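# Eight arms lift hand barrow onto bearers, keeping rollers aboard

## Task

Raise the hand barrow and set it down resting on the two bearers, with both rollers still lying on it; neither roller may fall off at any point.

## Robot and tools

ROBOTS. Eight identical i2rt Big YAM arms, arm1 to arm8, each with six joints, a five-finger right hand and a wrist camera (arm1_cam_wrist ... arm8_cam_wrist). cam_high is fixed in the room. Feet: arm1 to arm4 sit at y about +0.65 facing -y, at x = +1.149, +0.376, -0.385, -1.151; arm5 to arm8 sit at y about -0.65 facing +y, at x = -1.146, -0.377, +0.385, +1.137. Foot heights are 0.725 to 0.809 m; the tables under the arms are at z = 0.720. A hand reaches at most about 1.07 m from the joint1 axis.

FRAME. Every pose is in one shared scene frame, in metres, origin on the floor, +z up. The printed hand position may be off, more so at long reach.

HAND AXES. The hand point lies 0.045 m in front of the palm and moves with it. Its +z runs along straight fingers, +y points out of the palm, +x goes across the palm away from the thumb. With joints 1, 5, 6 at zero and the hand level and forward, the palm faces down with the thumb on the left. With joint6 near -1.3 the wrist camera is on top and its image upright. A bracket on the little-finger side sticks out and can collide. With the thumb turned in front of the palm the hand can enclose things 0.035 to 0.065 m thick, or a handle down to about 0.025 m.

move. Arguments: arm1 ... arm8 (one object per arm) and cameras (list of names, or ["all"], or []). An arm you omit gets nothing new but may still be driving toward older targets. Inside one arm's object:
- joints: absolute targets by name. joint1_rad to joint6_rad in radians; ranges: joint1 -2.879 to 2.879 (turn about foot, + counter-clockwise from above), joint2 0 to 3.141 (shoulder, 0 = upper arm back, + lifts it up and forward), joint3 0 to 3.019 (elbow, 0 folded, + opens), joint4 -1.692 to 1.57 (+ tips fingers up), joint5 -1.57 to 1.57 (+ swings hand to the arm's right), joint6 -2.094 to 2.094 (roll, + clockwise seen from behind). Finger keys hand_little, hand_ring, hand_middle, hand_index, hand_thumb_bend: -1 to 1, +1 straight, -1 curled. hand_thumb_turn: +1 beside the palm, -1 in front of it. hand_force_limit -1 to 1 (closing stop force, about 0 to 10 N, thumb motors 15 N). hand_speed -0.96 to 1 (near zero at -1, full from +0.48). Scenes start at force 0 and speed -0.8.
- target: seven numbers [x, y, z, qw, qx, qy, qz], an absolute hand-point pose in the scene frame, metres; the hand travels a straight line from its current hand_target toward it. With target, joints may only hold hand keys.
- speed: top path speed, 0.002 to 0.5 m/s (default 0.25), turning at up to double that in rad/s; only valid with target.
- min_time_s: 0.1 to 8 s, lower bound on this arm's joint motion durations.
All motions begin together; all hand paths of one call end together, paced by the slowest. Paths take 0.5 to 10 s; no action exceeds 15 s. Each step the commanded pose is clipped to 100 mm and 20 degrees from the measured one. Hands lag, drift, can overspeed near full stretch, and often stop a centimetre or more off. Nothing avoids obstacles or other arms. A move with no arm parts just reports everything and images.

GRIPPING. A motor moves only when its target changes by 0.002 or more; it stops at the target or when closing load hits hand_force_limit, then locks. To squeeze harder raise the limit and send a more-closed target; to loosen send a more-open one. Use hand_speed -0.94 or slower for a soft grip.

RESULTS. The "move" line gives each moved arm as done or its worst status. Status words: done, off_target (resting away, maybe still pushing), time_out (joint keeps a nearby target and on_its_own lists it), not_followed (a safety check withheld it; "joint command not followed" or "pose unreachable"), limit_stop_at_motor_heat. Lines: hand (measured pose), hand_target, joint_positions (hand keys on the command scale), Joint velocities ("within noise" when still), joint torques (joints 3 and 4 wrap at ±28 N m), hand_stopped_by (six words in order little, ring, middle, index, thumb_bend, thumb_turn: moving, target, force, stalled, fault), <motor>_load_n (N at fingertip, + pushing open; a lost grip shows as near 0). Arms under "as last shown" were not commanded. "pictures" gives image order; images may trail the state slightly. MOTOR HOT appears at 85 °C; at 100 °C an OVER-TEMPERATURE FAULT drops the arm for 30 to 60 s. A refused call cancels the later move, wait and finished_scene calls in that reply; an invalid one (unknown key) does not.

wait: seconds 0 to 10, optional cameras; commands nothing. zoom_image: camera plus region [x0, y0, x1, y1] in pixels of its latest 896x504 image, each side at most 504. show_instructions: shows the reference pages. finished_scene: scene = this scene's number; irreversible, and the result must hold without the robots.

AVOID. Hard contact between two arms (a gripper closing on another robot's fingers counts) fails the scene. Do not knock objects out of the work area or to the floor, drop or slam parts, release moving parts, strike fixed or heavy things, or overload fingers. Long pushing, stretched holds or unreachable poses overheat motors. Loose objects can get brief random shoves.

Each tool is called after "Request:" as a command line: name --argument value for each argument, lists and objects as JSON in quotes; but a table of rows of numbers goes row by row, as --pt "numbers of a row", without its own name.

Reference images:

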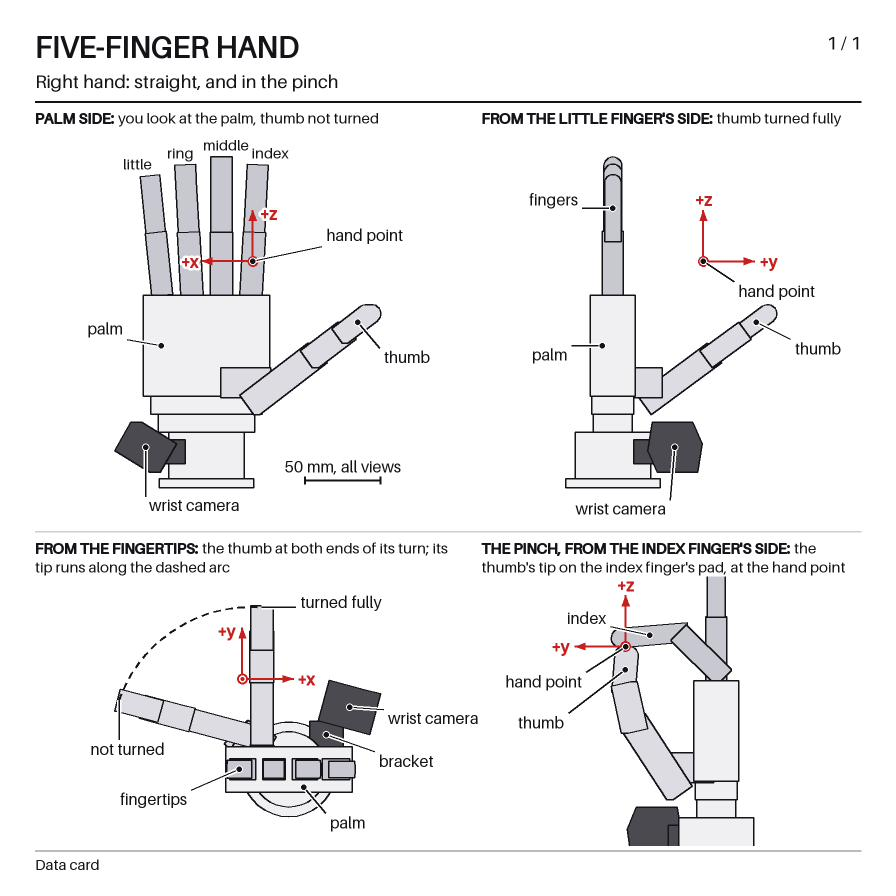

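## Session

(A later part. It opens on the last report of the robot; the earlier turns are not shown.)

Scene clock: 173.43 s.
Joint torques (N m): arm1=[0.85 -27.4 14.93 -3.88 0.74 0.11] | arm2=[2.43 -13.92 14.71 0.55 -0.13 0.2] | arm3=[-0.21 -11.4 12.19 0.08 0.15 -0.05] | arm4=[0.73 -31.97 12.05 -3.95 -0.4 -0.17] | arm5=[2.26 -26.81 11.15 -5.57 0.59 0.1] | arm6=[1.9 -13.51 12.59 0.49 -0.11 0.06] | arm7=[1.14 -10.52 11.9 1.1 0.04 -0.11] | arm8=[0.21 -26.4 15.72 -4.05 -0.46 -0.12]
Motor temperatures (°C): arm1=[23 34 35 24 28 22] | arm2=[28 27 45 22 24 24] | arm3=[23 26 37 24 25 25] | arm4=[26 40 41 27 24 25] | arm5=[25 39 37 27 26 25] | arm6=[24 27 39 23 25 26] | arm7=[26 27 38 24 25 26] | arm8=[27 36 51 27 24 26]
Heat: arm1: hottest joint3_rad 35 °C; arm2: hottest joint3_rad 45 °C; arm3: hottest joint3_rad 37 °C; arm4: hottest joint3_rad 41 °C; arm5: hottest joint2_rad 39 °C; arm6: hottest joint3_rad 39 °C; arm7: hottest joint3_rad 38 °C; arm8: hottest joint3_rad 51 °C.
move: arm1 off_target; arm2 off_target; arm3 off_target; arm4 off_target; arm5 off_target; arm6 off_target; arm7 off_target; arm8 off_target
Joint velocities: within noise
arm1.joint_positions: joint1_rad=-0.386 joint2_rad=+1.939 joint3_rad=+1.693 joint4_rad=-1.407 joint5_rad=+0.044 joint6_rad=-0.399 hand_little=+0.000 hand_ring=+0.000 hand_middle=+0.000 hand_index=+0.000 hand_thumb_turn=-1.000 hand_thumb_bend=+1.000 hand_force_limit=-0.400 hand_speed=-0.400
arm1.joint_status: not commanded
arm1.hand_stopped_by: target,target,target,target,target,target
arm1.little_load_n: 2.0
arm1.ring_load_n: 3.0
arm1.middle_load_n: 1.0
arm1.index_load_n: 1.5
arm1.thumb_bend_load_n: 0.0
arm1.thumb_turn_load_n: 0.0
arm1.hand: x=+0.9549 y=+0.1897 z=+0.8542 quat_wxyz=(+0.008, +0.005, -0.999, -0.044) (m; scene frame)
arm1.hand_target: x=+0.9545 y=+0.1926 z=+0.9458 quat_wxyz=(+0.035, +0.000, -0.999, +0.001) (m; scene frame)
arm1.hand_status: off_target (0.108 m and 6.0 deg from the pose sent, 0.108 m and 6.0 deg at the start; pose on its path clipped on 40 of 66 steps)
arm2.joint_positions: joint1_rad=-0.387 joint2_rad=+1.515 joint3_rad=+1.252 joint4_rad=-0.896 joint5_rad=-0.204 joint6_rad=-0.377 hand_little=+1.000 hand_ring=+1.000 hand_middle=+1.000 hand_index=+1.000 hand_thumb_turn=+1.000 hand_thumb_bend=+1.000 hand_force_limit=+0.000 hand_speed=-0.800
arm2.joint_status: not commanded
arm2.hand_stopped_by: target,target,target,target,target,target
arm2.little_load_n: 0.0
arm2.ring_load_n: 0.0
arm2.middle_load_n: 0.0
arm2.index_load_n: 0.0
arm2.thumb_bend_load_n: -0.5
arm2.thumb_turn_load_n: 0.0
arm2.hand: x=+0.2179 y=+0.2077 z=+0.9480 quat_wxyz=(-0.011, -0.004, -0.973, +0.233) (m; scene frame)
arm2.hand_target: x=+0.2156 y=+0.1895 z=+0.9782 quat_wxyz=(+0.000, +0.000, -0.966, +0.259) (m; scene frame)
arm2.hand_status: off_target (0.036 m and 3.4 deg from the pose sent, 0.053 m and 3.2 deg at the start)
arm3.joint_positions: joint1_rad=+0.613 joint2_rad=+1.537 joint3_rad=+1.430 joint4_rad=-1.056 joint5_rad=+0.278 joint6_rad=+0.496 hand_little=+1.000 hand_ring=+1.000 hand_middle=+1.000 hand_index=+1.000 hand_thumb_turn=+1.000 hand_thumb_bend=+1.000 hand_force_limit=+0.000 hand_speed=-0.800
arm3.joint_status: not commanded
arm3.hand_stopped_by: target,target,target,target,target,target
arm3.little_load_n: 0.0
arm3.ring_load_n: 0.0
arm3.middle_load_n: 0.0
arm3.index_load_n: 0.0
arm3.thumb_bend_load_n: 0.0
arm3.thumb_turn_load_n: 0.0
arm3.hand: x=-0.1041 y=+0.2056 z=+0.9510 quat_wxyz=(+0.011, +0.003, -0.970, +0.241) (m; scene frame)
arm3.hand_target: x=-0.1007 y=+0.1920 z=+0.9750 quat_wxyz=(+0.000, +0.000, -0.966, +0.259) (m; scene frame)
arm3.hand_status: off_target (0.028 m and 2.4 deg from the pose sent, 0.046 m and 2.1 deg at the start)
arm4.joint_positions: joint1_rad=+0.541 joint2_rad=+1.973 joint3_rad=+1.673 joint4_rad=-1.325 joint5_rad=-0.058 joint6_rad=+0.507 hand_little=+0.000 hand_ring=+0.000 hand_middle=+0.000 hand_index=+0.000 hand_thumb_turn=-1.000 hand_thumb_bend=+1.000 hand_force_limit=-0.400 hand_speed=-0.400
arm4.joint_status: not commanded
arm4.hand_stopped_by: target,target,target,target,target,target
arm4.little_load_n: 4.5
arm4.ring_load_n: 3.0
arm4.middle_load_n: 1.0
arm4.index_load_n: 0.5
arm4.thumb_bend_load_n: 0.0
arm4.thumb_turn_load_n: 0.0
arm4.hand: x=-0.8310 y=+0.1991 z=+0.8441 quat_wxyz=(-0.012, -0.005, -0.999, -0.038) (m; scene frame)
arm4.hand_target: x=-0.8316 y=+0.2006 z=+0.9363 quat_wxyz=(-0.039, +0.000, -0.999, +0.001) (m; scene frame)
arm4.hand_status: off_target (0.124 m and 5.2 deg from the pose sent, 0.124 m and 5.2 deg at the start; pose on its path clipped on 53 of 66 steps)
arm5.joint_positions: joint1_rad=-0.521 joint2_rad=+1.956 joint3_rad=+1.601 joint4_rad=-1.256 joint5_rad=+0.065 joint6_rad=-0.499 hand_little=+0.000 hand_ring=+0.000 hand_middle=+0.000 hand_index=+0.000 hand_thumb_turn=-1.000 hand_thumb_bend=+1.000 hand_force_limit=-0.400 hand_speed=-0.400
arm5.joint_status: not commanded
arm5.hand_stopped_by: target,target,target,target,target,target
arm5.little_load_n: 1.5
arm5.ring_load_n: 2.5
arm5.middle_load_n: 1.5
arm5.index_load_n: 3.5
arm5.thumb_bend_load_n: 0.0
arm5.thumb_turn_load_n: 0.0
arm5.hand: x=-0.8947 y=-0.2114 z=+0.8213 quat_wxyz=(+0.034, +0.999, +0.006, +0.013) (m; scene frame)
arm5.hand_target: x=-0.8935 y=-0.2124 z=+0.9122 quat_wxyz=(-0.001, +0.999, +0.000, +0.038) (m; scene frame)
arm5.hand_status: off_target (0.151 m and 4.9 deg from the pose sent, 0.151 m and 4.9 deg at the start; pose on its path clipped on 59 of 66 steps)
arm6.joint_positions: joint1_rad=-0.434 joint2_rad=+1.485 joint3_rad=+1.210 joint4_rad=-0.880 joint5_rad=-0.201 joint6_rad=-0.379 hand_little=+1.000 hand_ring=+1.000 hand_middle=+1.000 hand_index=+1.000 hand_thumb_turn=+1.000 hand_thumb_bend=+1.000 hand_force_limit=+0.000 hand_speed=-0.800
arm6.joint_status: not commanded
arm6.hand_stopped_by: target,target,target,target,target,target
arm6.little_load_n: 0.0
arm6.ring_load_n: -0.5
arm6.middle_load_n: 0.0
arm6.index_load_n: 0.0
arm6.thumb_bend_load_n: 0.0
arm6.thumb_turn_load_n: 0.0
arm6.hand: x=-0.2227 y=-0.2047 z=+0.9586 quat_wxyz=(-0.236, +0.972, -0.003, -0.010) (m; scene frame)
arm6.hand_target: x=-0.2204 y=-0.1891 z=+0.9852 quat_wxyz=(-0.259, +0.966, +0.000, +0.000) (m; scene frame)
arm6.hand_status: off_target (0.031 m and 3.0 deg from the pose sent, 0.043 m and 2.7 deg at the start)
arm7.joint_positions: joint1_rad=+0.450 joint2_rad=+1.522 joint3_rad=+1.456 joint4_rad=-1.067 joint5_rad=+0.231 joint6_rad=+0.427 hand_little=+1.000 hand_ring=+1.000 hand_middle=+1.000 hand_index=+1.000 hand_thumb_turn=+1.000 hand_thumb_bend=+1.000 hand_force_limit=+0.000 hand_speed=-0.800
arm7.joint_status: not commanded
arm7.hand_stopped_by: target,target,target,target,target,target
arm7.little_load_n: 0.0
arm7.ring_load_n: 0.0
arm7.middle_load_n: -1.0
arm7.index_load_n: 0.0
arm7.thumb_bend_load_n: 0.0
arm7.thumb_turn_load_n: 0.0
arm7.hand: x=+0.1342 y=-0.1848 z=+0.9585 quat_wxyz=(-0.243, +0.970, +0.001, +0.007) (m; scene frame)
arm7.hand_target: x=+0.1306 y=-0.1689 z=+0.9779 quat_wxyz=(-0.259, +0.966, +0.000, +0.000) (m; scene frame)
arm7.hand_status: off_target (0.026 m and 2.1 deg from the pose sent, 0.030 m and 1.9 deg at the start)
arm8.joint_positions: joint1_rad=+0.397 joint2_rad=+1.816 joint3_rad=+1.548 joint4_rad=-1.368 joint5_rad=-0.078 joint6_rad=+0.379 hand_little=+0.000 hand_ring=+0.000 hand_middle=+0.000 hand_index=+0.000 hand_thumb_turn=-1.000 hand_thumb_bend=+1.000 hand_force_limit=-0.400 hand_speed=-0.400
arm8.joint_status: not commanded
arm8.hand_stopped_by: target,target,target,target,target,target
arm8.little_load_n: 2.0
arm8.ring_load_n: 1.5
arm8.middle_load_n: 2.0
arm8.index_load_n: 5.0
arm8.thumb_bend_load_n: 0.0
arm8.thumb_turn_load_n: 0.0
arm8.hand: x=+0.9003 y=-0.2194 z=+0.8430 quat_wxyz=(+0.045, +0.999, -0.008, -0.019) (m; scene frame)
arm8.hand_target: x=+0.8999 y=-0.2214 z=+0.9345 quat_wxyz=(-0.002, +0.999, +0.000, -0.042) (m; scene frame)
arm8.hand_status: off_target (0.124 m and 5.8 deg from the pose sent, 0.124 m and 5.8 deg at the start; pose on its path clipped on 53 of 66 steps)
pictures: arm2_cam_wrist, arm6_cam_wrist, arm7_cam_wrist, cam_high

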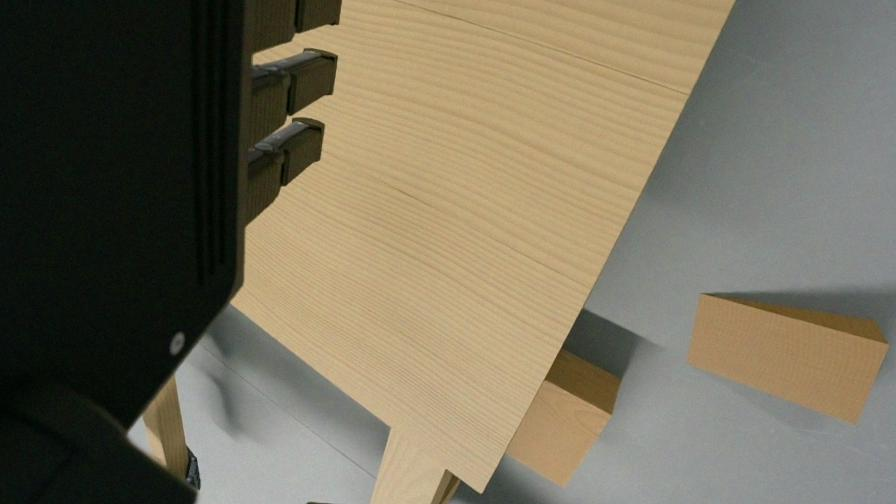

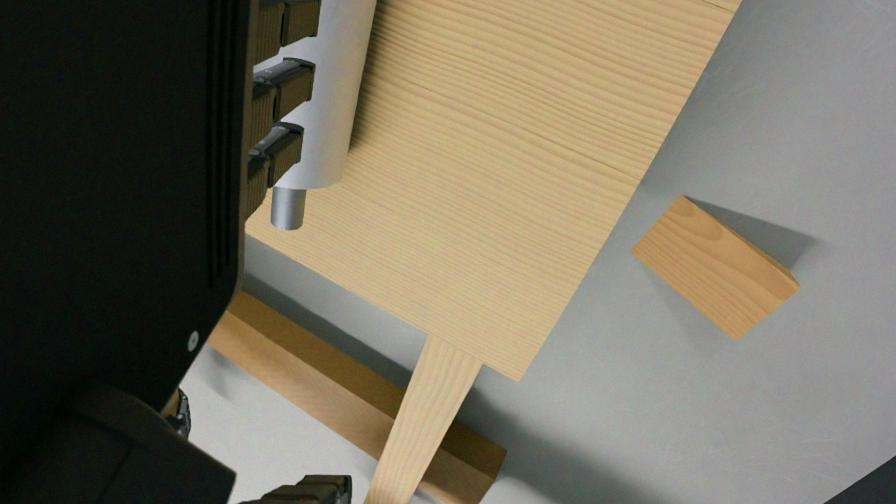

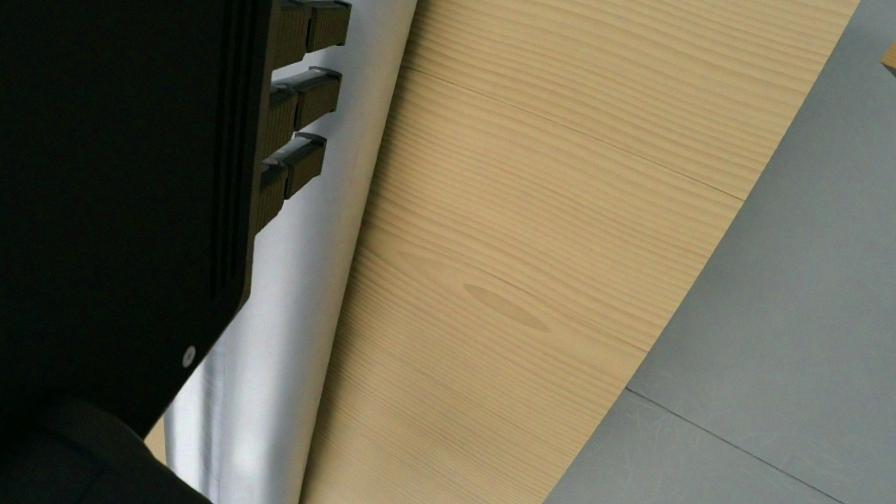

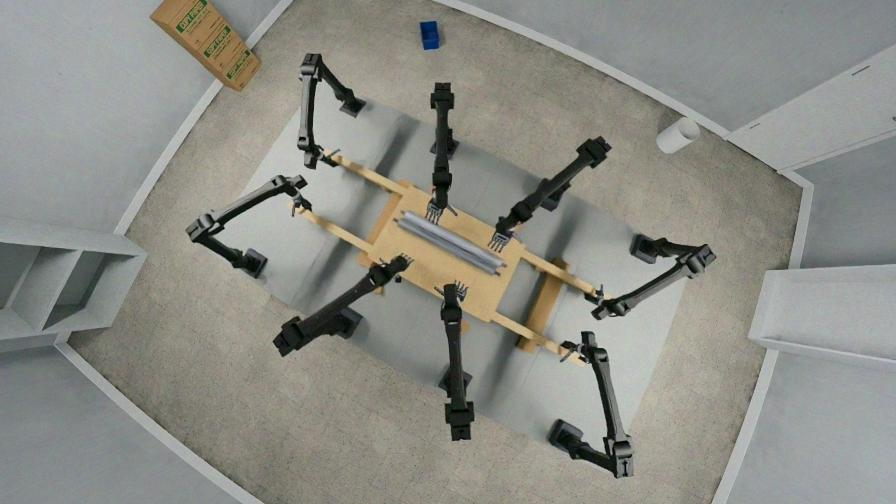

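Request:
move --arm1 '{"joints": {"joint3_rad": 1.817, "joint4_rad": -1.572}, "min_time_s": 2}' --arm4 '{"joints": {"joint3_rad": 1.831, "joint4_rad": -1.535}, "min_time_s": 2}' --arm5 '{"joints": {"joint3_rad": 1.789, "joint4_rad": -1.50}, "min_time_s": 2}' --arm8 '{"joints": {"joint3_rad": 1.691, "joint4_rad": -1.563}, "min_time_s": 2}' --cameras '["cam_high", "arm2_cam_wrist", "arm6_cam_wrist", "arm7_cam_wrist"]'

Scene clock: 272.73 s.
Joint torques (N m): arm1=[1.26 -27.63 15.06 -4.22 0.59 0.12] | arm2=[2.26 -14.56 14.67 0.61 -0.13 0.17] | arm3=[-0.15 -11.4 12.18 0.06 0.14 -0.03] | arm4=[0.56 -32.09 12.96 -3.88 -0.27 -0.13] | arm5=[2.2 -27.16 13.52 -5.74 0.55 0.1] | arm6=[2.02 -13.45 12.56 0.55 -0.13 0.08] | arm7=[1.32 -9.58 9.58 1.33 -0.07 -0.11] | arm8=[0.21 -26.58 15.76 -4.83 -0.38 -0.11]
Motor temperatures (°C): arm1=[23 38 39 24 28 22] | arm2=[28 28 50 22 24 24] | arm3=[23 26 42 24 25 25] | arm4=[26 45 47 28 24 25] | arm5=[25 45 40 28 27 25] | arm6=[24 27 43 23 25 26] | arm7=[26 28 44 24 25 26] | arm8=[27 40 59 27 24 26]
Heat: arm1: hottest joint3_rad 39 °C; arm2: hottest joint3_rad 50 °C; arm3: hottest joint3_rad 42 °C; arm4: hottest joint3_rad 47 °C; arm5: hottest joint2_rad 45 °C; arm6: hottest joint3_rad 43 °C; arm7: hottest joint3_rad 44 °C; arm8: hottest joint3_rad 59 °C.
move: arm1 time_out; arm4 time_out; arm5 time_out; arm8 time_out
Joint velocities: within noise
arm1.joint_positions: joint1_rad=-0.386 joint2_rad=+1.939 joint3_rad=+1.730 joint4_rad=-1.460 joint5_rad=+0.048 joint6_rad=-0.398 hand_little=+0.000 hand_ring=+0.000 hand_middle=+0.000 hand_index=+0.000 hand_thumb_turn=-1.000 hand_thumb_bend=+1.000 hand_force_limit=-0.400 hand_speed=-0.400
arm1.joint_status: joint4_rad time_out (moved -0.053 of -0.165); the others done
arm1.hand_stopped_by: target,target,target,target,target,target
arm1.little_load_n: 0.5
arm1.ring_load_n: 2.0
arm1.middle_load_n: 1.5
arm1.index_load_n: 3.0
arm1.thumb_bend_load_n: -0.5
arm1.thumb_turn_load_n: 0.0
arm1.on_its_own: joint4_rad reads -1.460 and still pushes toward -1.572 since a time_out
arm1.hand: x=+0.9547 y=+0.1909 z=+0.8694 quat_wxyz=(+0.007, +0.005, -0.999, -0.053) (m; scene frame)
arm1.hand_target: x=+0.9572 y=+0.1987 z=+0.9621 quat_wxyz=(+0.030, +0.000, -0.999, -0.010) (m; scene frame)
arm1.hand_status: not commanded
arm2, arm3, arm6, arm7: as last shown
arm2.thumb_bend_load_n: 0.0
arm3.thumb_turn_load_n: -0.5
arm4.joint_positions: joint1_rad=+0.541 joint2_rad=+1.973 joint3_rad=+1.750 joint4_rad=-1.439 joint5_rad=-0.061 joint6_rad=+0.503 hand_little=+0.000 hand_ring=+0.000 hand_middle=+0.000 hand_index=+0.000 hand_thumb_turn=-1.000 hand_thumb_bend=+1.000 hand_force_limit=-0.400 hand_speed=-0.400
arm4.joint_status: joint4_rad time_out (moved -0.114 of -0.210); the others done
arm4.hand_stopped_by: target,target,target,target,target,target
arm4.little_load_n: 5.5
arm4.ring_load_n: 2.5
arm4.middle_load_n: 0.5
arm4.index_load_n: 0.5
arm4.thumb_bend_load_n: 0.0
arm4.thumb_turn_load_n: 0.0
arm4.on_its_own: joint4_rad reads -1.439 and still pushes toward -1.535 since a time_out
arm4.hand: x=-0.8319 y=+0.2013 z=+0.8747 quat_wxyz=(-0.005, -0.004, -0.998, -0.055) (m; scene frame)
arm4.hand_target: x=-0.8335 y=+0.2042 z=+0.9700 quat_wxyz=(-0.033, +0.000, -0.999, -0.009) (m; scene frame)
arm4.hand_status: not commanded
arm5.joint_positions: joint1_rad=-0.518 joint2_rad=+1.956 joint3_rad=+1.690 joint4_rad=-1.382 joint5_rad=+0.065 joint6_rad=-0.494 hand_little=+0.000 hand_ring=+0.000 hand_middle=+0.000 hand_index=+0.001 hand_thumb_turn=-1.000 hand_thumb_bend=+1.000 hand_force_limit=-0.400 hand_speed=-0.400
arm5.joint_status: joint3_rad time_out (moved +0.089 of +0.188); joint4_rad time_out (moved -0.126 of -0.244)
arm5.hand_stopped_by: target,target,target,target,target,target
arm5.little_load_n: 0.0
arm5.ring_load_n: 1.5
arm5.middle_load_n: 2.0
arm5.index_load_n: 5.0
arm5.thumb_bend_load_n: 0.0
arm5.thumb_turn_load_n: 0.0
arm5.on_its_own: joint3_rad reads +1.690 and still pushes toward +1.789 since a time_out; joint4_rad reads -1.382 and still pushes toward -1.500 since a time_out
arm5.hand: x=-0.8954 y=-0.2101 z=+0.8565 quat_wxyz=(+0.050, +0.999, +0.006, +0.004) (m; scene frame)
arm5.hand_target: x=-0.8927 y=-0.2120 z=+0.9576 quat_wxyz=(+0.005, +0.999, +0.000, +0.035) (m; scene frame)
arm5.hand_status: not commanded
arm6.ring_load_n: 0.0
arm7.joint_positions: joint1_rad=+0.449 joint2_rad=+1.512 joint3_rad=+1.490 joint4_rad=-1.071 joint5_rad=+0.235 joint6_rad=+0.427 hand_little=+1.000 hand_ring=+1.000 hand_middle=+1.000 hand_index=+1.000 hand_thumb_turn=+1.000 hand_thumb_bend=+1.000 hand_force_limit=+0.000 hand_speed=-0.800
arm7.middle_load_n: 0.0
arm7.hand: x=+0.1317 y=-0.1774 z=+0.9792 quat_wxyz=(-0.261, +0.965, -0.002, -0.001) (m; scene frame)
arm7.hand_target: x=+0.1306 y=-0.1689 z=+0.9780 quat_wxyz=(-0.259, +0.966, +0.000, +0.000) (m; scene frame)
arm8.joint_positions: joint1_rad=+0.397 joint2_rad=+1.817 joint3_rad=+1.595 joint4_rad=-1.433 joint5_rad=-0.080 joint6_rad=+0.379 hand_little=+0.000 hand_ring=+0.000 hand_middle=+0.000 hand_index=+0.000 hand_thumb_turn=-1.000 hand_thumb_bend=+1.000 hand_force_limit=-0.400 hand_speed=-0.400
arm8.joint_status: joint3_rad time_out (moved +0.048 of +0.143); joint4_rad time_out (moved -0.065 of -0.195)
arm8.hand_stopped_by: target,target,target,target,target,target
arm8.little_load_n: 4.0
arm8.ring_load_n: 2.5
arm8.middle_load_n: 2.0
arm8.index_load_n: 2.0
arm8.thumb_bend_load_n: 0.0
arm8.thumb_turn_load_n: 0.0
arm8.on_its_own: joint3_rad reads +1.595 and still pushes toward +1.691 since a time_out; joint4_rad reads -1.433 and still pushes toward -1.563 since a time_out
arm8.hand: x=+0.8997 y=-0.2196 z=+0.8612 quat_wxyz=(+0.054, +0.998, -0.008, -0.017) (m; scene frame)
arm8.hand_target: x=+0.9031 y=-0.2303 z=+0.9542 quat_wxyz=(+0.016, +0.999, -0.001, -0.036) (m; scene frame)
arm8.hand_status: not commanded
pictures: arm2_cam_wrist, arm6_cam_wrist, arm7_cam_wrist, cam_high

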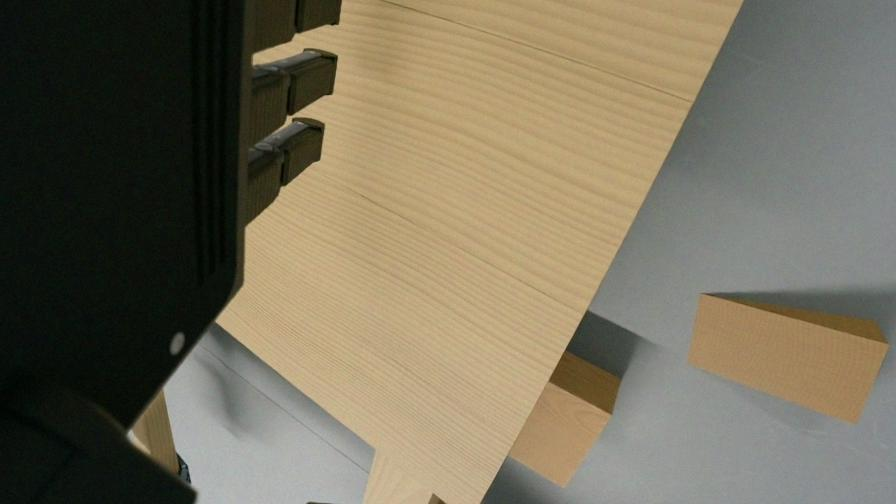

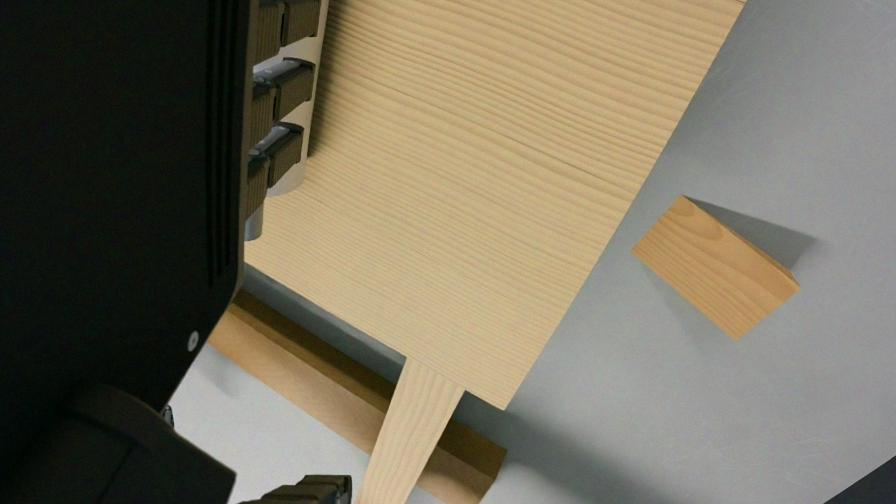

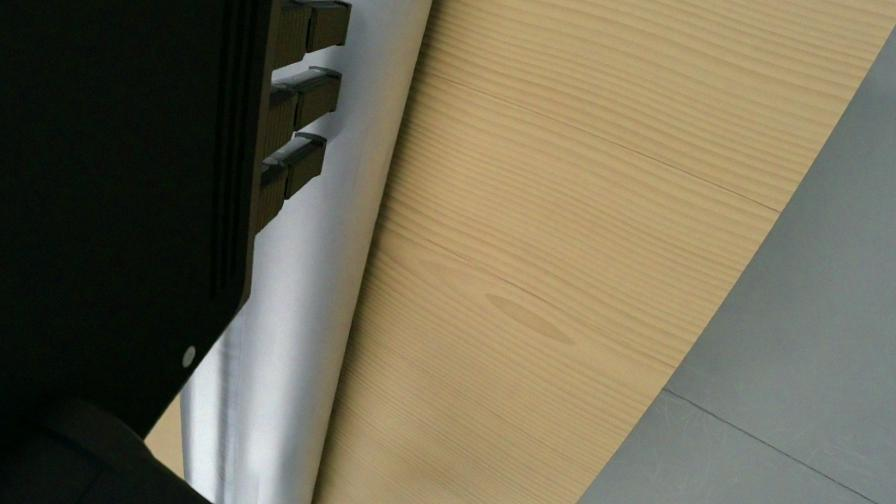

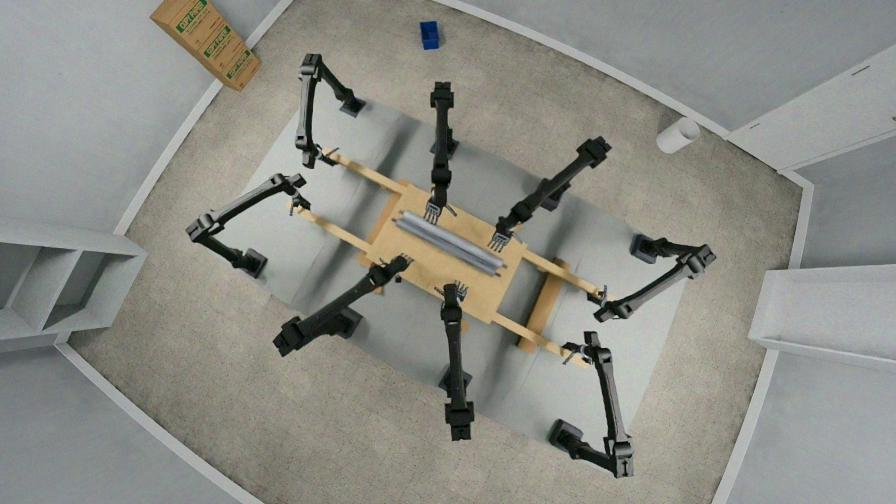

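Request:
move --arm5 '{"joints": {"joint3_rad": 1.840, "joint4_rad": -1.565}, "min_time_s": 1.5}' --arm8 '{"joints": {"joint3_rad": 1.730, "joint4_rad": -1.612}, "min_time_s": 1.5}' --cameras '["cam_high", "arm6_cam_wrist", "arm7_cam_wrist"]'

Request:
zoom_image --camera "cam_high" --region '[360, 170, 540, 330]'

Scene clock: 300.33 s.
Joint torques (N m): arm1=[1.32 -27.87 14.91 -4.27 0.54 0.13] | arm2=[2.55 -15.5 14.87 0.8 -0.12 0.11] | arm3=[-0.21 -11.34 12.18 0.12 0.14 -0.04] | arm4=[1.14 -31.74 12.89 -3.71 -0.27 -0.11] | arm5=[1.79 -27.93 13.98 -6.08 0.51 0.03] | arm6=[2.08 -13.63 12.57 0.51 -0.13 0.06] | arm7=[1.38 -9.05 8.9 1.37 -0.15 -0.1] | arm8=[0.21 -26.87 16.09 -4.9 -0.35 -0.11]
Motor temperatures (°C): arm1=[23 38 43 24 28 22] | arm2=[28 28 51 22 24 24] | arm3=[23 26 43 24 25 25] | arm4=[26 46 44 28 24 25] | arm5=[24 45 43 28 27 25] | arm6=[24 27 43 23 25 26] | arm7=[26 28 42 24 25 26] | arm8=[27 43 54 28 24 26]
Heat: arm1: hottest joint3_rad 43 °C; arm2: hottest joint3_rad 51 °C; arm3: hottest joint3_rad 43 °C; arm4: hottest joint2_rad 46 °C; arm5: hottest joint2_rad 45 °C; arm6: hottest joint3_rad 43 °C; arm7: hottest joint3_rad 42 °C; arm8: hottest joint3_rad 54 °C.
move: arm5 time_out; arm8 time_out
Joint velocities: within noise
arm1, arm2, arm3, arm4, arm6, arm7: as last shown
arm1.little_load_n: 1.0
arm1.index_load_n: 3.5
arm1.thumb_bend_load_n: 0.0
arm1.on_its_own: joint4_rad reads -1.460 and still pushes toward -1.572 since a time_out
arm3.thumb_turn_load_n: 0.0
arm4.joint_positions: joint1_rad=+0.541 joint2_rad=+1.973 joint3_rad=+1.750 joint4_rad=-1.440 joint5_rad=-0.062 joint6_rad=+0.503 hand_little=+0.000 hand_ring=+0.000 hand_middle=+0.000 hand_index=+0.000 hand_thumb_turn=-1.000 hand_thumb_bend=+1.000 hand_force_limit=-0.400 hand_speed=-0.400
arm4.little_load_n: 5.0
arm4.index_load_n: 0.0
arm4.on_its_own: joint4_rad reads -1.440 and still pushes toward -1.535 since a time_out
arm4.hand: x=-0.8320 y=+0.2017 z=+0.8749 quat_wxyz=(-0.005, -0.004, -0.998, -0.055) (m; scene frame)
arm5.joint_positions: joint1_rad=-0.518 joint2_rad=+1.963 joint3_rad=+1.734 joint4_rad=-1.442 joint5_rad=+0.066 joint6_rad=-0.488 hand_little=+0.000 hand_ring=+0.000 hand_middle=+0.000 hand_index=+0.001 hand_thumb_turn=-1.000 hand_thumb_bend=+1.000 hand_force_limit=-0.400 hand_speed=-0.400
arm5.joint_status: joint3_rad time_out (moved +0.044 of +0.150); joint4_rad time_out (moved -0.060 of -0.183)
arm5.hand_stopped_by: target,target,target,target,target,target
arm5.little_load_n: 0.0
arm5.ring_load_n: 0.5
arm5.middle_load_n: 2.0
arm5.index_load_n: 6.0
arm5.thumb_bend_load_n: 0.0
arm5.thumb_turn_load_n: 0.0
arm5.on_its_own: joint3_rad reads +1.734 and still pushes toward +1.840 since a time_out; joint4_rad reads -1.442 and still pushes toward -1.565 since a time_out
arm5.hand: x=-0.8959 y=-0.2102 z=+0.8711 quat_wxyz=(+0.061, +0.998, +0.003, +0.000) (m; scene frame)
arm5.hand_target: x=-0.8942 y=-0.2150 z=+0.9782 quat_wxyz=(+0.011, +0.999, +0.001, +0.032) (m; scene frame)
arm5.hand_status: not commanded
arm7.joint_positions: joint1_rad=+0.448 joint2_rad=+1.506 joint3_rad=+1.500 joint4_rad=-1.071 joint5_rad=+0.237 joint6_rad=+0.427 hand_little=+1.000 hand_ring=+1.000 hand_middle=+1.000 hand_index=+1.000 hand_thumb_turn=+1.000 hand_thumb_bend=+1.000 hand_force_limit=+0.000 hand_speed=-0.800
arm7.middle_load_n: 0.5
arm7.thumb_turn_load_n: -0.5
arm7.hand: x=+0.1318 y=-0.1751 z=+0.9871 quat_wxyz=(-0.268, +0.963, -0.004, -0.003) (m; scene frame)
arm8.joint_positions: joint1_rad=+0.397 joint2_rad=+1.819 joint3_rad=+1.630 joint4_rad=-1.481 joint5_rad=-0.081 joint6_rad=+0.379 hand_little=+0.000 hand_ring=+0.000 hand_middle=+0.000 hand_index=+0.000 hand_thumb_turn=-1.000 hand_thumb_bend=+1.000 hand_force_limit=-0.400 hand_speed=-0.400
arm8.joint_status: joint3_rad time_out (moved +0.035 of +0.135); joint4_rad time_out (moved -0.048 of -0.179)
arm8.hand_stopped_by: target,target,target,target,target,target
arm8.little_load_n: 4.5
arm8.ring_load_n: 2.5
arm8.middle_load_n: 2.0
arm8.index_load_n: 1.5
arm8.thumb_bend_load_n: 0.0
arm8.thumb_turn_load_n: 0.0
arm8.on_its_own: joint3_rad reads +1.630 and still pushes toward +1.730 since a time_out; joint4_rad reads -1.481 and still pushes toward -1.612 since a time_out
arm8.hand: x=+0.8997 y=-0.2201 z=+0.8744 quat_wxyz=(+0.061, +0.998, -0.009, -0.014) (m; scene frame)
arm8.hand_target: x=+0.9039 y=-0.2329 z=+0.9694 quat_wxyz=(+0.021, +0.999, -0.001, -0.034) (m; scene frame)
arm8.hand_status: not commanded
pictures: arm6_cam_wrist, arm7_cam_wrist, cam_high

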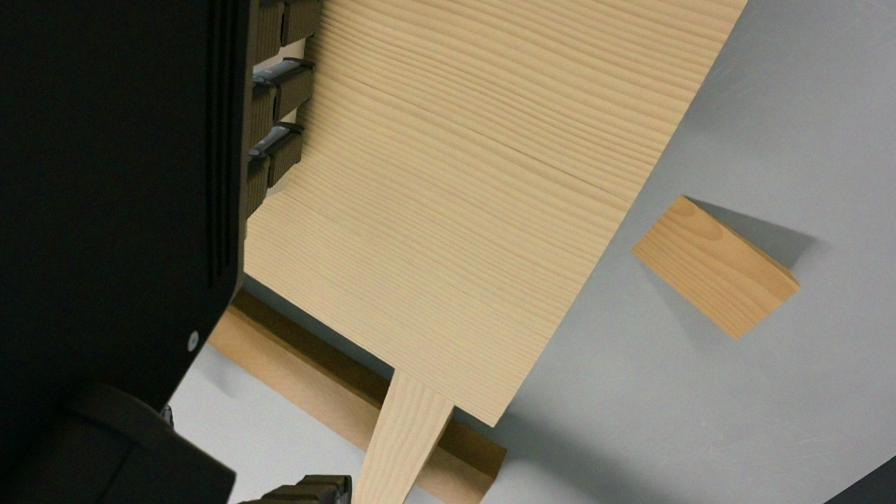

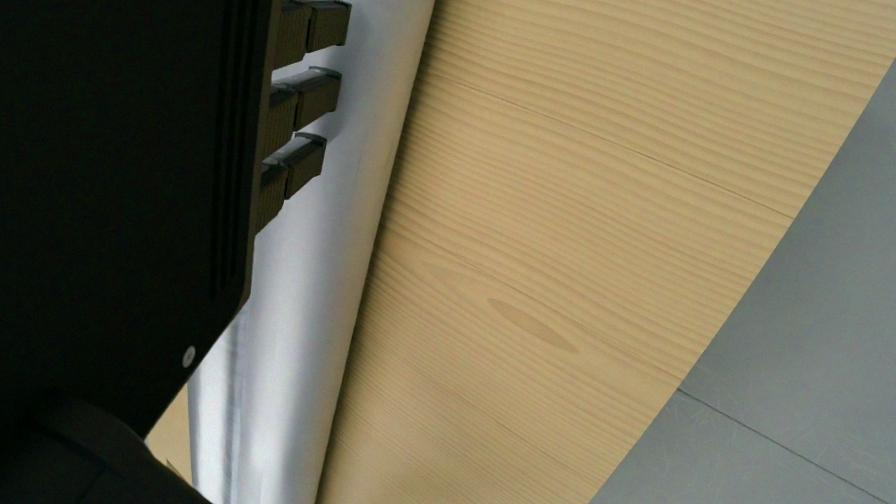

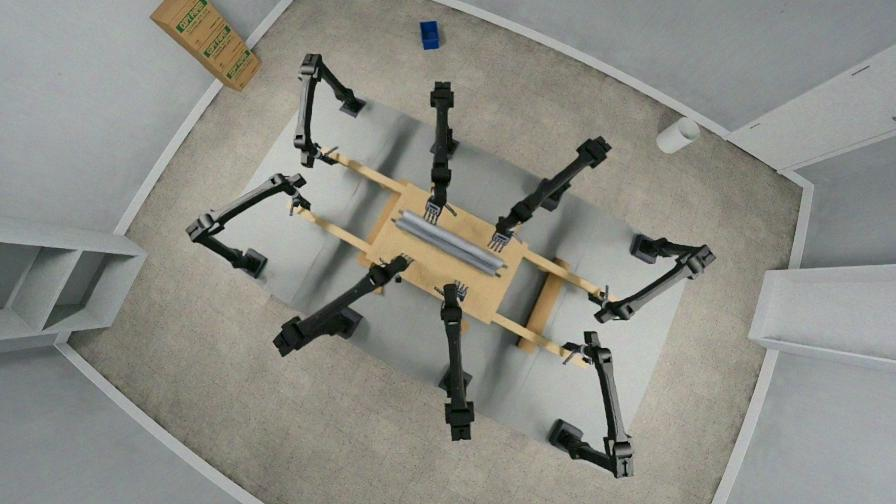

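Scaled by 2.800 from the camera's 896x504 image, which has a finer 1280x720 frame.

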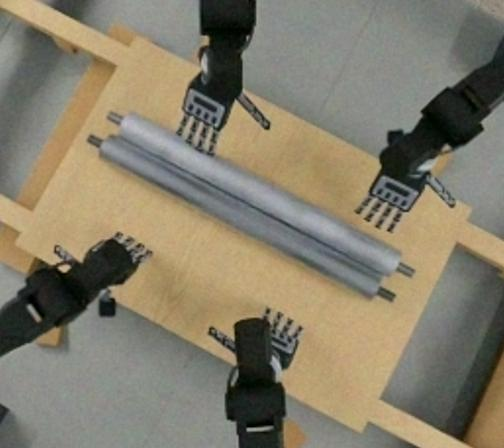

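Request:
move --arm7 '{"target": [0.13, -0.176, 1.02, -0.2588, 0.9659, 0, 0], "speed": 0.12}' --arm5 '{"joints": {"joint3_rad": 1.860, "joint4_rad": -1.59}, "min_time_s": 1}' --arm8 '{"joints": {"joint3_rad": 1.740, "joint4_rad": -1.625}, "min_time_s": 1}'

Request:
move --arm7 '{"target": [0.13, -0.195, 1.02, -0.2588, 0.9659, 0, 0], "speed": 0.12}' --cameras '["cam_high", "arm7_cam_wrist"]'

Request:
move --arm7 '{"target": [0.13, -0.195, 0.98, -0.2588, 0.9659, 0, 0], "speed": 0.12}' --cameras '["cam_high", "arm7_cam_wrist", "arm2_cam_wrist"]'

Request:
zoom_image --camera "cam_high" --region '[360, 170, 540, 330]'

Scene clock: 323.63 s.
Joint torques (N m): arm1=[1.26 -27.46 14.82 -4.15 0.56 0.11] | arm2=[2.14 -14.56 14.71 1.07 -0.19 0.15] | arm3=[-0.09 -11.69 12.11 0.75 0.41 -0.02] | arm4=[0.73 -32.09 12.48 -3.58 -0.26 -0.1] | arm5=[2.43 -28.22 13.29 -5.37 0.38 -0.01] | arm6=[2.02 -13.33 12.56 0.54 -0.15 0.06] | arm7=[1.85 -10.17 11.6 1.01 0.05 -0.03] | arm8=[0.21 -26.52 14.76 -4.05 -0.31 -0.11]
Motor temperatures (°C): arm1=[23 39 43 24 28 22] | arm2=[28 28 52 22 24 24] | arm3=[23 26 43 24 25 25] | arm4=[26 46 44 28 24 25] | arm5=[24 42 43 28 27 25] | arm6=[24 27 44 23 25 26] | arm7=[26 27 40 24 25 26] | arm8=[27 40 56 28 24 26]
Heat: arm1: hottest joint3_rad 43 °C; arm2: hottest joint3_rad 52 °C; arm3: hottest joint3_rad 43 °C; arm4: hottest joint2_rad 46 °C; arm5: hottest joint3_rad 43 °C; arm6: hottest joint3_rad 44 °C; arm7: hottest joint3_rad 40 °C; arm8: hottest joint3_rad 56 °C.
move: arm5 time_out; arm7 off_target; arm8 time_out
Joint velocities: within noise
arm1, arm2, arm3, arm4, arm6: as last shown
arm1.joint_positions: joint1_rad=-0.386 joint2_rad=+1.939 joint3_rad=+1.734 joint4_rad=-1.462 joint5_rad=+0.047 joint6_rad=-0.398 hand_little=+0.000 hand_ring=+0.000 hand_middle=+0.000 hand_index=+0.000 hand_thumb_turn=-1.000 hand_thumb_bend=+1.000 hand_force_limit=-0.400 hand_speed=-0.400
arm1.ring_load_n: 3.0
arm1.index_load_n: 4.0
arm1.on_its_own: joint4_rad reads -1.462 and still pushes toward -1.572 since a time_out
arm1.hand: x=+0.9547 y=+0.1903 z=+0.8706 quat_wxyz=(+0.007, +0.005, -0.999, -0.052) (m; scene frame)
arm2.joint_positions: joint1_rad=-0.387 joint2_rad=+1.515 joint3_rad=+1.252 joint4_rad=-0.898 joint5_rad=-0.204 joint6_rad=-0.377 hand_little=+1.000 hand_ring=+1.000 hand_middle=+1.000 hand_index=+1.000 hand_thumb_turn=+1.000 hand_thumb_bend=+1.000 hand_force_limit=+0.000 hand_speed=-0.800
arm2.thumb_turn_load_n: -0.5
arm2.hand: x=+0.2179 y=+0.2080 z=+0.9481 quat_wxyz=(-0.011, -0.004, -0.973, +0.232) (m; scene frame)
arm2.hand_target: x=+0.2155 y=+0.1895 z=+0.9781 quat_wxyz=(+0.000, +0.000, -0.966, +0.259) (m; scene frame)
arm3.joint_positions: joint1_rad=+0.612 joint2_rad=+1.538 joint3_rad=+1.430 joint4_rad=-1.072 joint5_rad=+0.272 joint6_rad=+0.496 hand_little=+1.000 hand_ring=+1.000 hand_middle=+1.000 hand_index=+1.000 hand_thumb_turn=+1.000 hand_thumb_bend=+1.000 hand_force_limit=+0.000 hand_speed=-0.800
arm3.middle_load_n: -1.0
arm3.hand: x=-0.1057 y=+0.2096 z=+0.9494 quat_wxyz=(+0.013, +0.004, -0.972, +0.233) (m; scene frame)
arm3.hand_target: x=-0.1006 y=+0.1919 z=+0.9749 quat_wxyz=(+0.000, +0.000, -0.966, +0.259) (m; scene frame)
arm4.joint_positions: joint1_rad=+0.541 joint2_rad=+1.973 joint3_rad=+1.756 joint4_rad=-1.445 joint5_rad=-0.061 joint6_rad=+0.500 hand_little=+0.000 hand_ring=+0.000 hand_middle=+0.000 hand_index=+0.000 hand_thumb_turn=-1.000 hand_thumb_bend=+1.000 hand_force_limit=-0.400 hand_speed=-0.400
arm4.little_load_n: 5.5
arm4.ring_load_n: 4.0
arm4.index_load_n: 0.5
arm4.on_its_own: joint4_rad reads -1.445 and still pushes toward -1.535 since a time_out
arm4.hand: x=-0.8319 y=+0.2010 z=+0.8771 quat_wxyz=(-0.005, -0.002, -0.998, -0.055) (m; scene frame)
arm4.hand_target: x=-0.8336 y=+0.2042 z=+0.9700 quat_wxyz=(-0.033, +0.000, -0.999, -0.009) (m; scene frame)
arm5.joint_positions: joint1_rad=-0.517 joint2_rad=+1.963 joint3_rad=+1.764 joint4_rad=-1.485 joint5_rad=+0.068 joint6_rad=-0.486 hand_little=+0.000 hand_ring=+0.000 hand_middle=+0.000 hand_index=+0.001 hand_thumb_turn=-1.000 hand_thumb_bend=+1.000 hand_force_limit=-0.400 hand_speed=-0.400
arm5.joint_status: joint3_rad time_out (moved +0.030 of +0.126); joint4_rad time_out (moved -0.043 of -0.148)
arm5.hand_stopped_by: target,target,target,target,target,target
arm5.little_load_n: 0.0
arm5.ring_load_n: 0.5
arm5.middle_load_n: 1.5
arm5.index_load_n: 5.5
arm5.thumb_bend_load_n: 0.0
arm5.thumb_turn_load_n: 0.0
arm5.on_its_own: joint3_rad reads +1.764 and still pushes toward +1.860 since a time_out; joint4_rad reads -1.485 and still pushes toward -1.590 since a time_out
arm5.hand: x=-0.8960 y=-0.2109 z=+0.8838 quat_wxyz=(+0.067, +0.998, +0.003, -0.002) (m; scene frame)
arm5.hand_target: x=-0.8948 y=-0.2163 z=+0.9861 quat_wxyz=(+0.013, +0.999, +0.001, +0.030) (m; scene frame)
arm5.hand_status: not commanded
arm6.joint_positions: joint1_rad=-0.434 joint2_rad=+1.484 joint3_rad=+1.210 joint4_rad=-0.881 joint5_rad=-0.200 joint6_rad=-0.379 hand_little=+1.000 hand_ring=+1.000 hand_middle=+1.000 hand_index=+1.000 hand_thumb_turn=+1.000 hand_thumb_bend=+1.000 hand_force_limit=+0.000 hand_speed=-0.800
arm6.hand: x=-0.2228 y=-0.2050 z=+0.9587 quat_wxyz=(-0.235, +0.972, -0.003, -0.010) (m; scene frame)
arm6.hand_target: x=-0.2205 y=-0.1890 z=+0.9852 quat_wxyz=(-0.259, +0.966, +0.000, +0.000) (m; scene frame)
arm7.joint_positions: joint1_rad=+0.449 joint2_rad=+1.506 joint3_rad=+1.555 joint4_rad=-1.174 joint5_rad=+0.234 joint6_rad=+0.427 hand_little=+1.000 hand_ring=+1.000 hand_middle=+1.000 hand_index=+1.000 hand_thumb_turn=+1.000 hand_thumb_bend=+1.000 hand_force_limit=+0.000 hand_speed=-0.800
arm7.joint_status: not commanded
arm7.hand_stopped_by: target,target,target,target,target,target
arm7.little_load_n: 0.0
arm7.ring_load_n: 0.0
arm7.middle_load_n: 0.0
arm7.index_load_n: 0.0
arm7.thumb_bend_load_n: 0.0
arm7.thumb_turn_load_n: 0.0
arm7.hand: x=+0.1370 y=-0.1874 z=+1.0037 quat_wxyz=(-0.247, +0.969, -0.001, +0.007) (m; scene frame)
arm7.hand_target: x=+0.1303 y=-0.1768 z=+1.0198 quat_wxyz=(-0.259, +0.966, +0.000, +0.000) (m; scene frame)
arm7.hand_status: off_target (0.021 m and 1.6 deg from the pose sent, 0.033 m and 1.3 deg at the start)
arm8.joint_positions: joint1_rad=+0.397 joint2_rad=+1.819 joint3_rad=+1.658 joint4_rad=-1.518 joint5_rad=-0.082 joint6_rad=+0.378 hand_little=+0.000 hand_ring=+0.000 hand_middle=+0.000 hand_index=+0.000 hand_thumb_turn=-1.000 hand_thumb_bend=+1.000 hand_force_limit=-0.400 hand_speed=-0.400
arm8.joint_status: joint4_rad time_out (moved -0.037 of -0.144); the others done
arm8.hand_stopped_by: target,target,target,target,target,target
arm8.little_load_n: 3.5
arm8.ring_load_n: 1.5
arm8.middle_load_n: 1.0
arm8.index_load_n: 1.0
arm8.thumb_bend_load_n: 0.0
arm8.thumb_turn_load_n: 0.0
arm8.on_its_own: joint4_rad reads -1.518 and still pushes toward -1.625 since a time_out
arm8.hand: x=+0.8996 y=-0.2208 z=+0.8856 quat_wxyz=(+0.065, +0.998, -0.009, -0.013) (m; scene frame)
arm8.hand_target: x=+0.9042 y=-0.2338 z=+0.9735 quat_wxyz=(+0.022, +0.999, -0.001, -0.033) (m; scene frame)
arm8.hand_status: not commanded
pictures: none

not run: a stop came earlier in this reply.

not run: a stop came earlier in this reply.

Scaled by 2.800 from the camera's 896x504 image, which has a finer 1280x720 frame.
This view is cut from an older image: the scene may have changed since it was taken.

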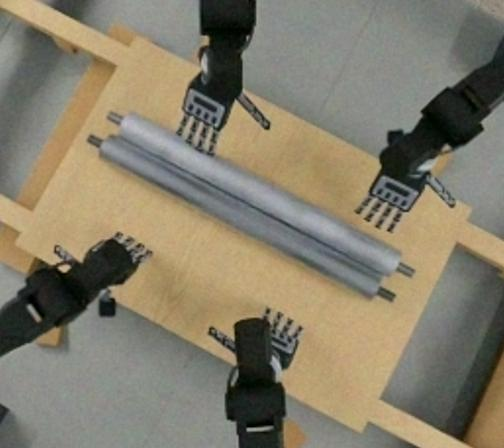

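Request:
move --arm7 '{"target": [0.13, -0.195, 0.995, -0.2588, 0.9659, 0, 0], "speed": 0.12}' --cameras '["cam_high", "arm7_cam_wrist", "arm2_cam_wrist", "arm3_cam_wrist"]'

Request:
zoom_image --camera "cam_high" --region '[360, 170, 540, 330]'

Scene clock: 330.30 s.
Joint torques (N m): arm1=[1.26 -27.75 14.72 -4.16 0.58 0.09] | arm2=[2.49 -15.15 14.49 0.7 -0.12 0.17] | arm3=[-0.21 -11.52 12.25 0.69 0.41 -0.04] | arm4=[0.67 -31.62 12.46 -3.6 -0.27 -0.11] | arm5=[1.9 -28.16 13.11 -5.37 0.38 -0.02] | arm6=[2.08 -13.57 12.53 0.55 -0.14 0.05] | arm7=[2.14 -13.22 7.79 1.94 0.21 0.13] | arm8=[0.21 -26.87 14.75 -4.04 -0.31 -0.11]
Motor temperatures (°C): arm1=[23 39 42 24 28 22] | arm2=[28 28 52 22 24 24] | arm3=[23 26 43 24 25 25] | arm4=[26 46 45 28 24 25] | arm5=[24 42 44 28 27 25] | arm6=[24 27 44 23 25 26] | arm7=[26 27 39 24 25 26] | arm8=[27 39 55 28 24 26]
Heat: arm1: hottest joint3_rad 42 °C; arm2: hottest joint3_rad 52 °C; arm3: hottest joint3_rad 43 °C; arm4: hottest joint2_rad 46 °C; arm5: hottest joint3_rad 44 °C; arm6: hottest joint3_rad 44 °C; arm7: hottest joint3_rad 39 °C; arm8: hottest joint3_rad 55 °C.
move: arm7 off_target
Joint velocities: within noise
arm1, arm2, arm3, arm4, arm5, arm6, arm8: as last shown
arm1.middle_load_n: 1.0
arm1.on_its_own: joint4_rad reads -1.462 and still pushes toward -1.572 since a time_out
arm2.ring_load_n: -0.5
arm2.thumb_turn_load_n: 0.0
arm3.index_load_n: -0.5
arm3.thumb_turn_load_n: -0.5
arm4.middle_load_n: 1.0
arm4.on_its_own: joint4_rad reads -1.445 and still pushes toward -1.535 since a time_out
arm5.index_load_n: 5.0
arm5.on_its_own: joint3_rad reads +1.764 and still pushes toward +1.860 since a time_out; joint4_rad reads -1.485 and still pushes toward -1.590 since a time_out
arm7.joint_positions: joint1_rad=+0.464 joint2_rad=+1.498 joint3_rad=+1.495 joint4_rad=-1.133 joint5_rad=+0.238 joint6_rad=+0.429 hand_little=+1.000 hand_ring=+1.000 hand_middle=+1.000 hand_index=+1.000 hand_thumb_turn=+1.000 hand_thumb_bend=+1.000 hand_force_limit=+0.000 hand_speed=-0.800
arm7.joint_status: not commanded
arm7.hand_stopped_by: target,target,target,target,target,target
arm7.little_load_n: 0.0
arm7.ring_load_n: 0.0
arm7.middle_load_n: 0.0
arm7.index_load_n: 0.0
arm7.thumb_bend_load_n: 0.0
arm7.thumb_turn_load_n: 0.0
arm7.hand: x=+0.1333 y=-0.1956 z=+0.9834 quat_wxyz=(-0.243, +0.970, +0.006, +0.009) (m; scene frame)
arm7.hand_target: x=+0.1301 y=-0.1951 z=+0.9951 quat_wxyz=(-0.259, +0.966, +0.000, +0.000) (m; scene frame)
arm7.hand_status: off_target (0.012 m and 2.2 deg from the pose sent, 0.014 m and 1.6 deg at the start)
arm8.ring_load_n: 2.0
arm8.middle_load_n: 1.5
arm8.on_its_own: joint4_rad reads -1.518 and still pushes toward -1.625 since a time_out
pictures: arm2_cam_wrist, arm3_cam_wrist, arm7_cam_wrist, cam_high

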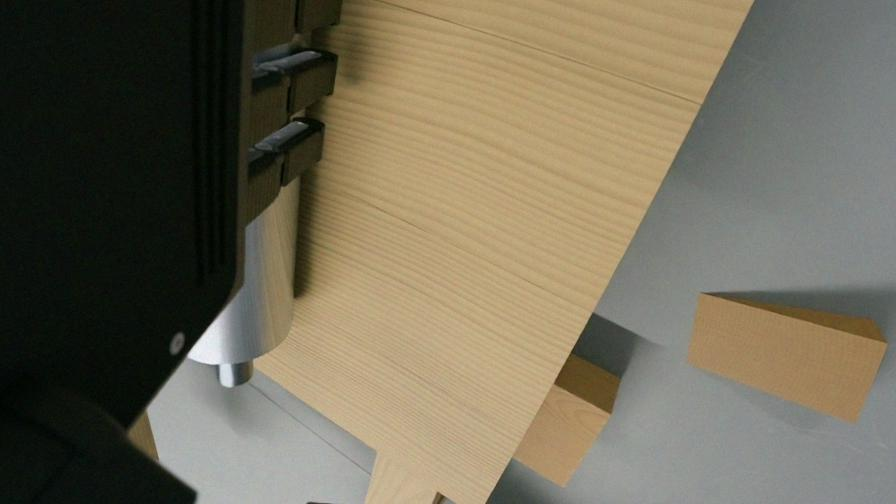

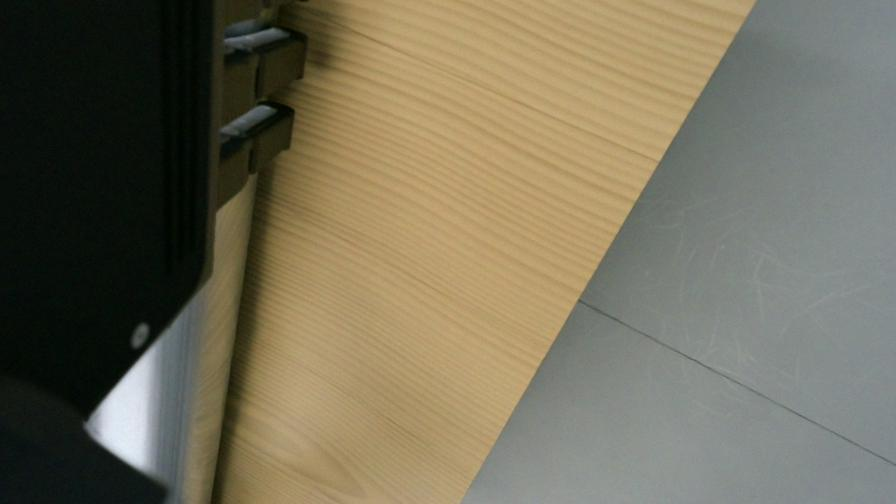

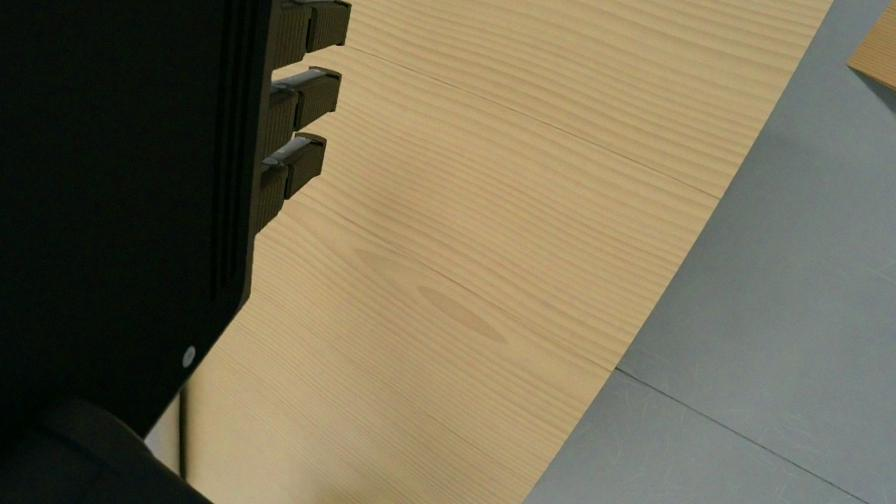

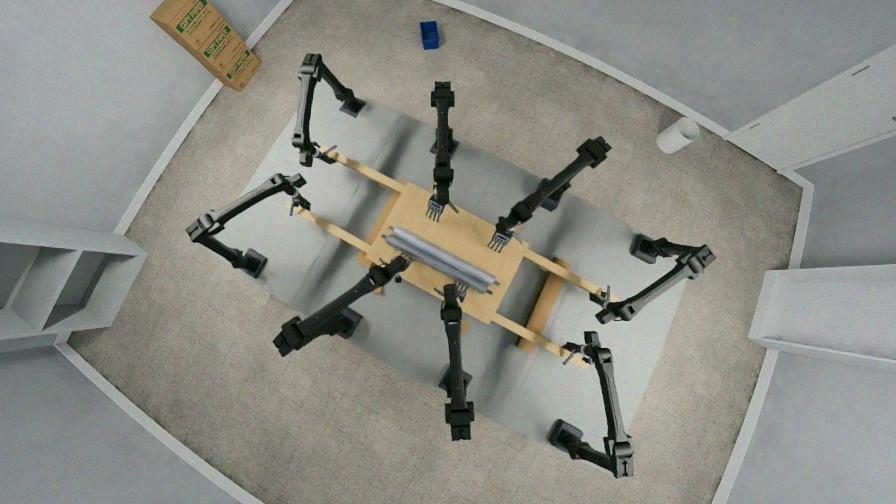

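Scaled by 2.800 from the camera's 896x504 image, which has a finer 1280x720 frame.

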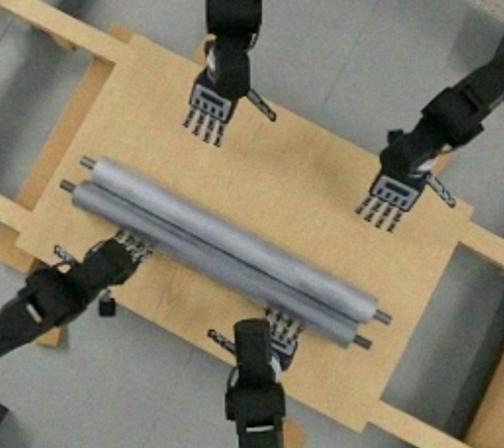

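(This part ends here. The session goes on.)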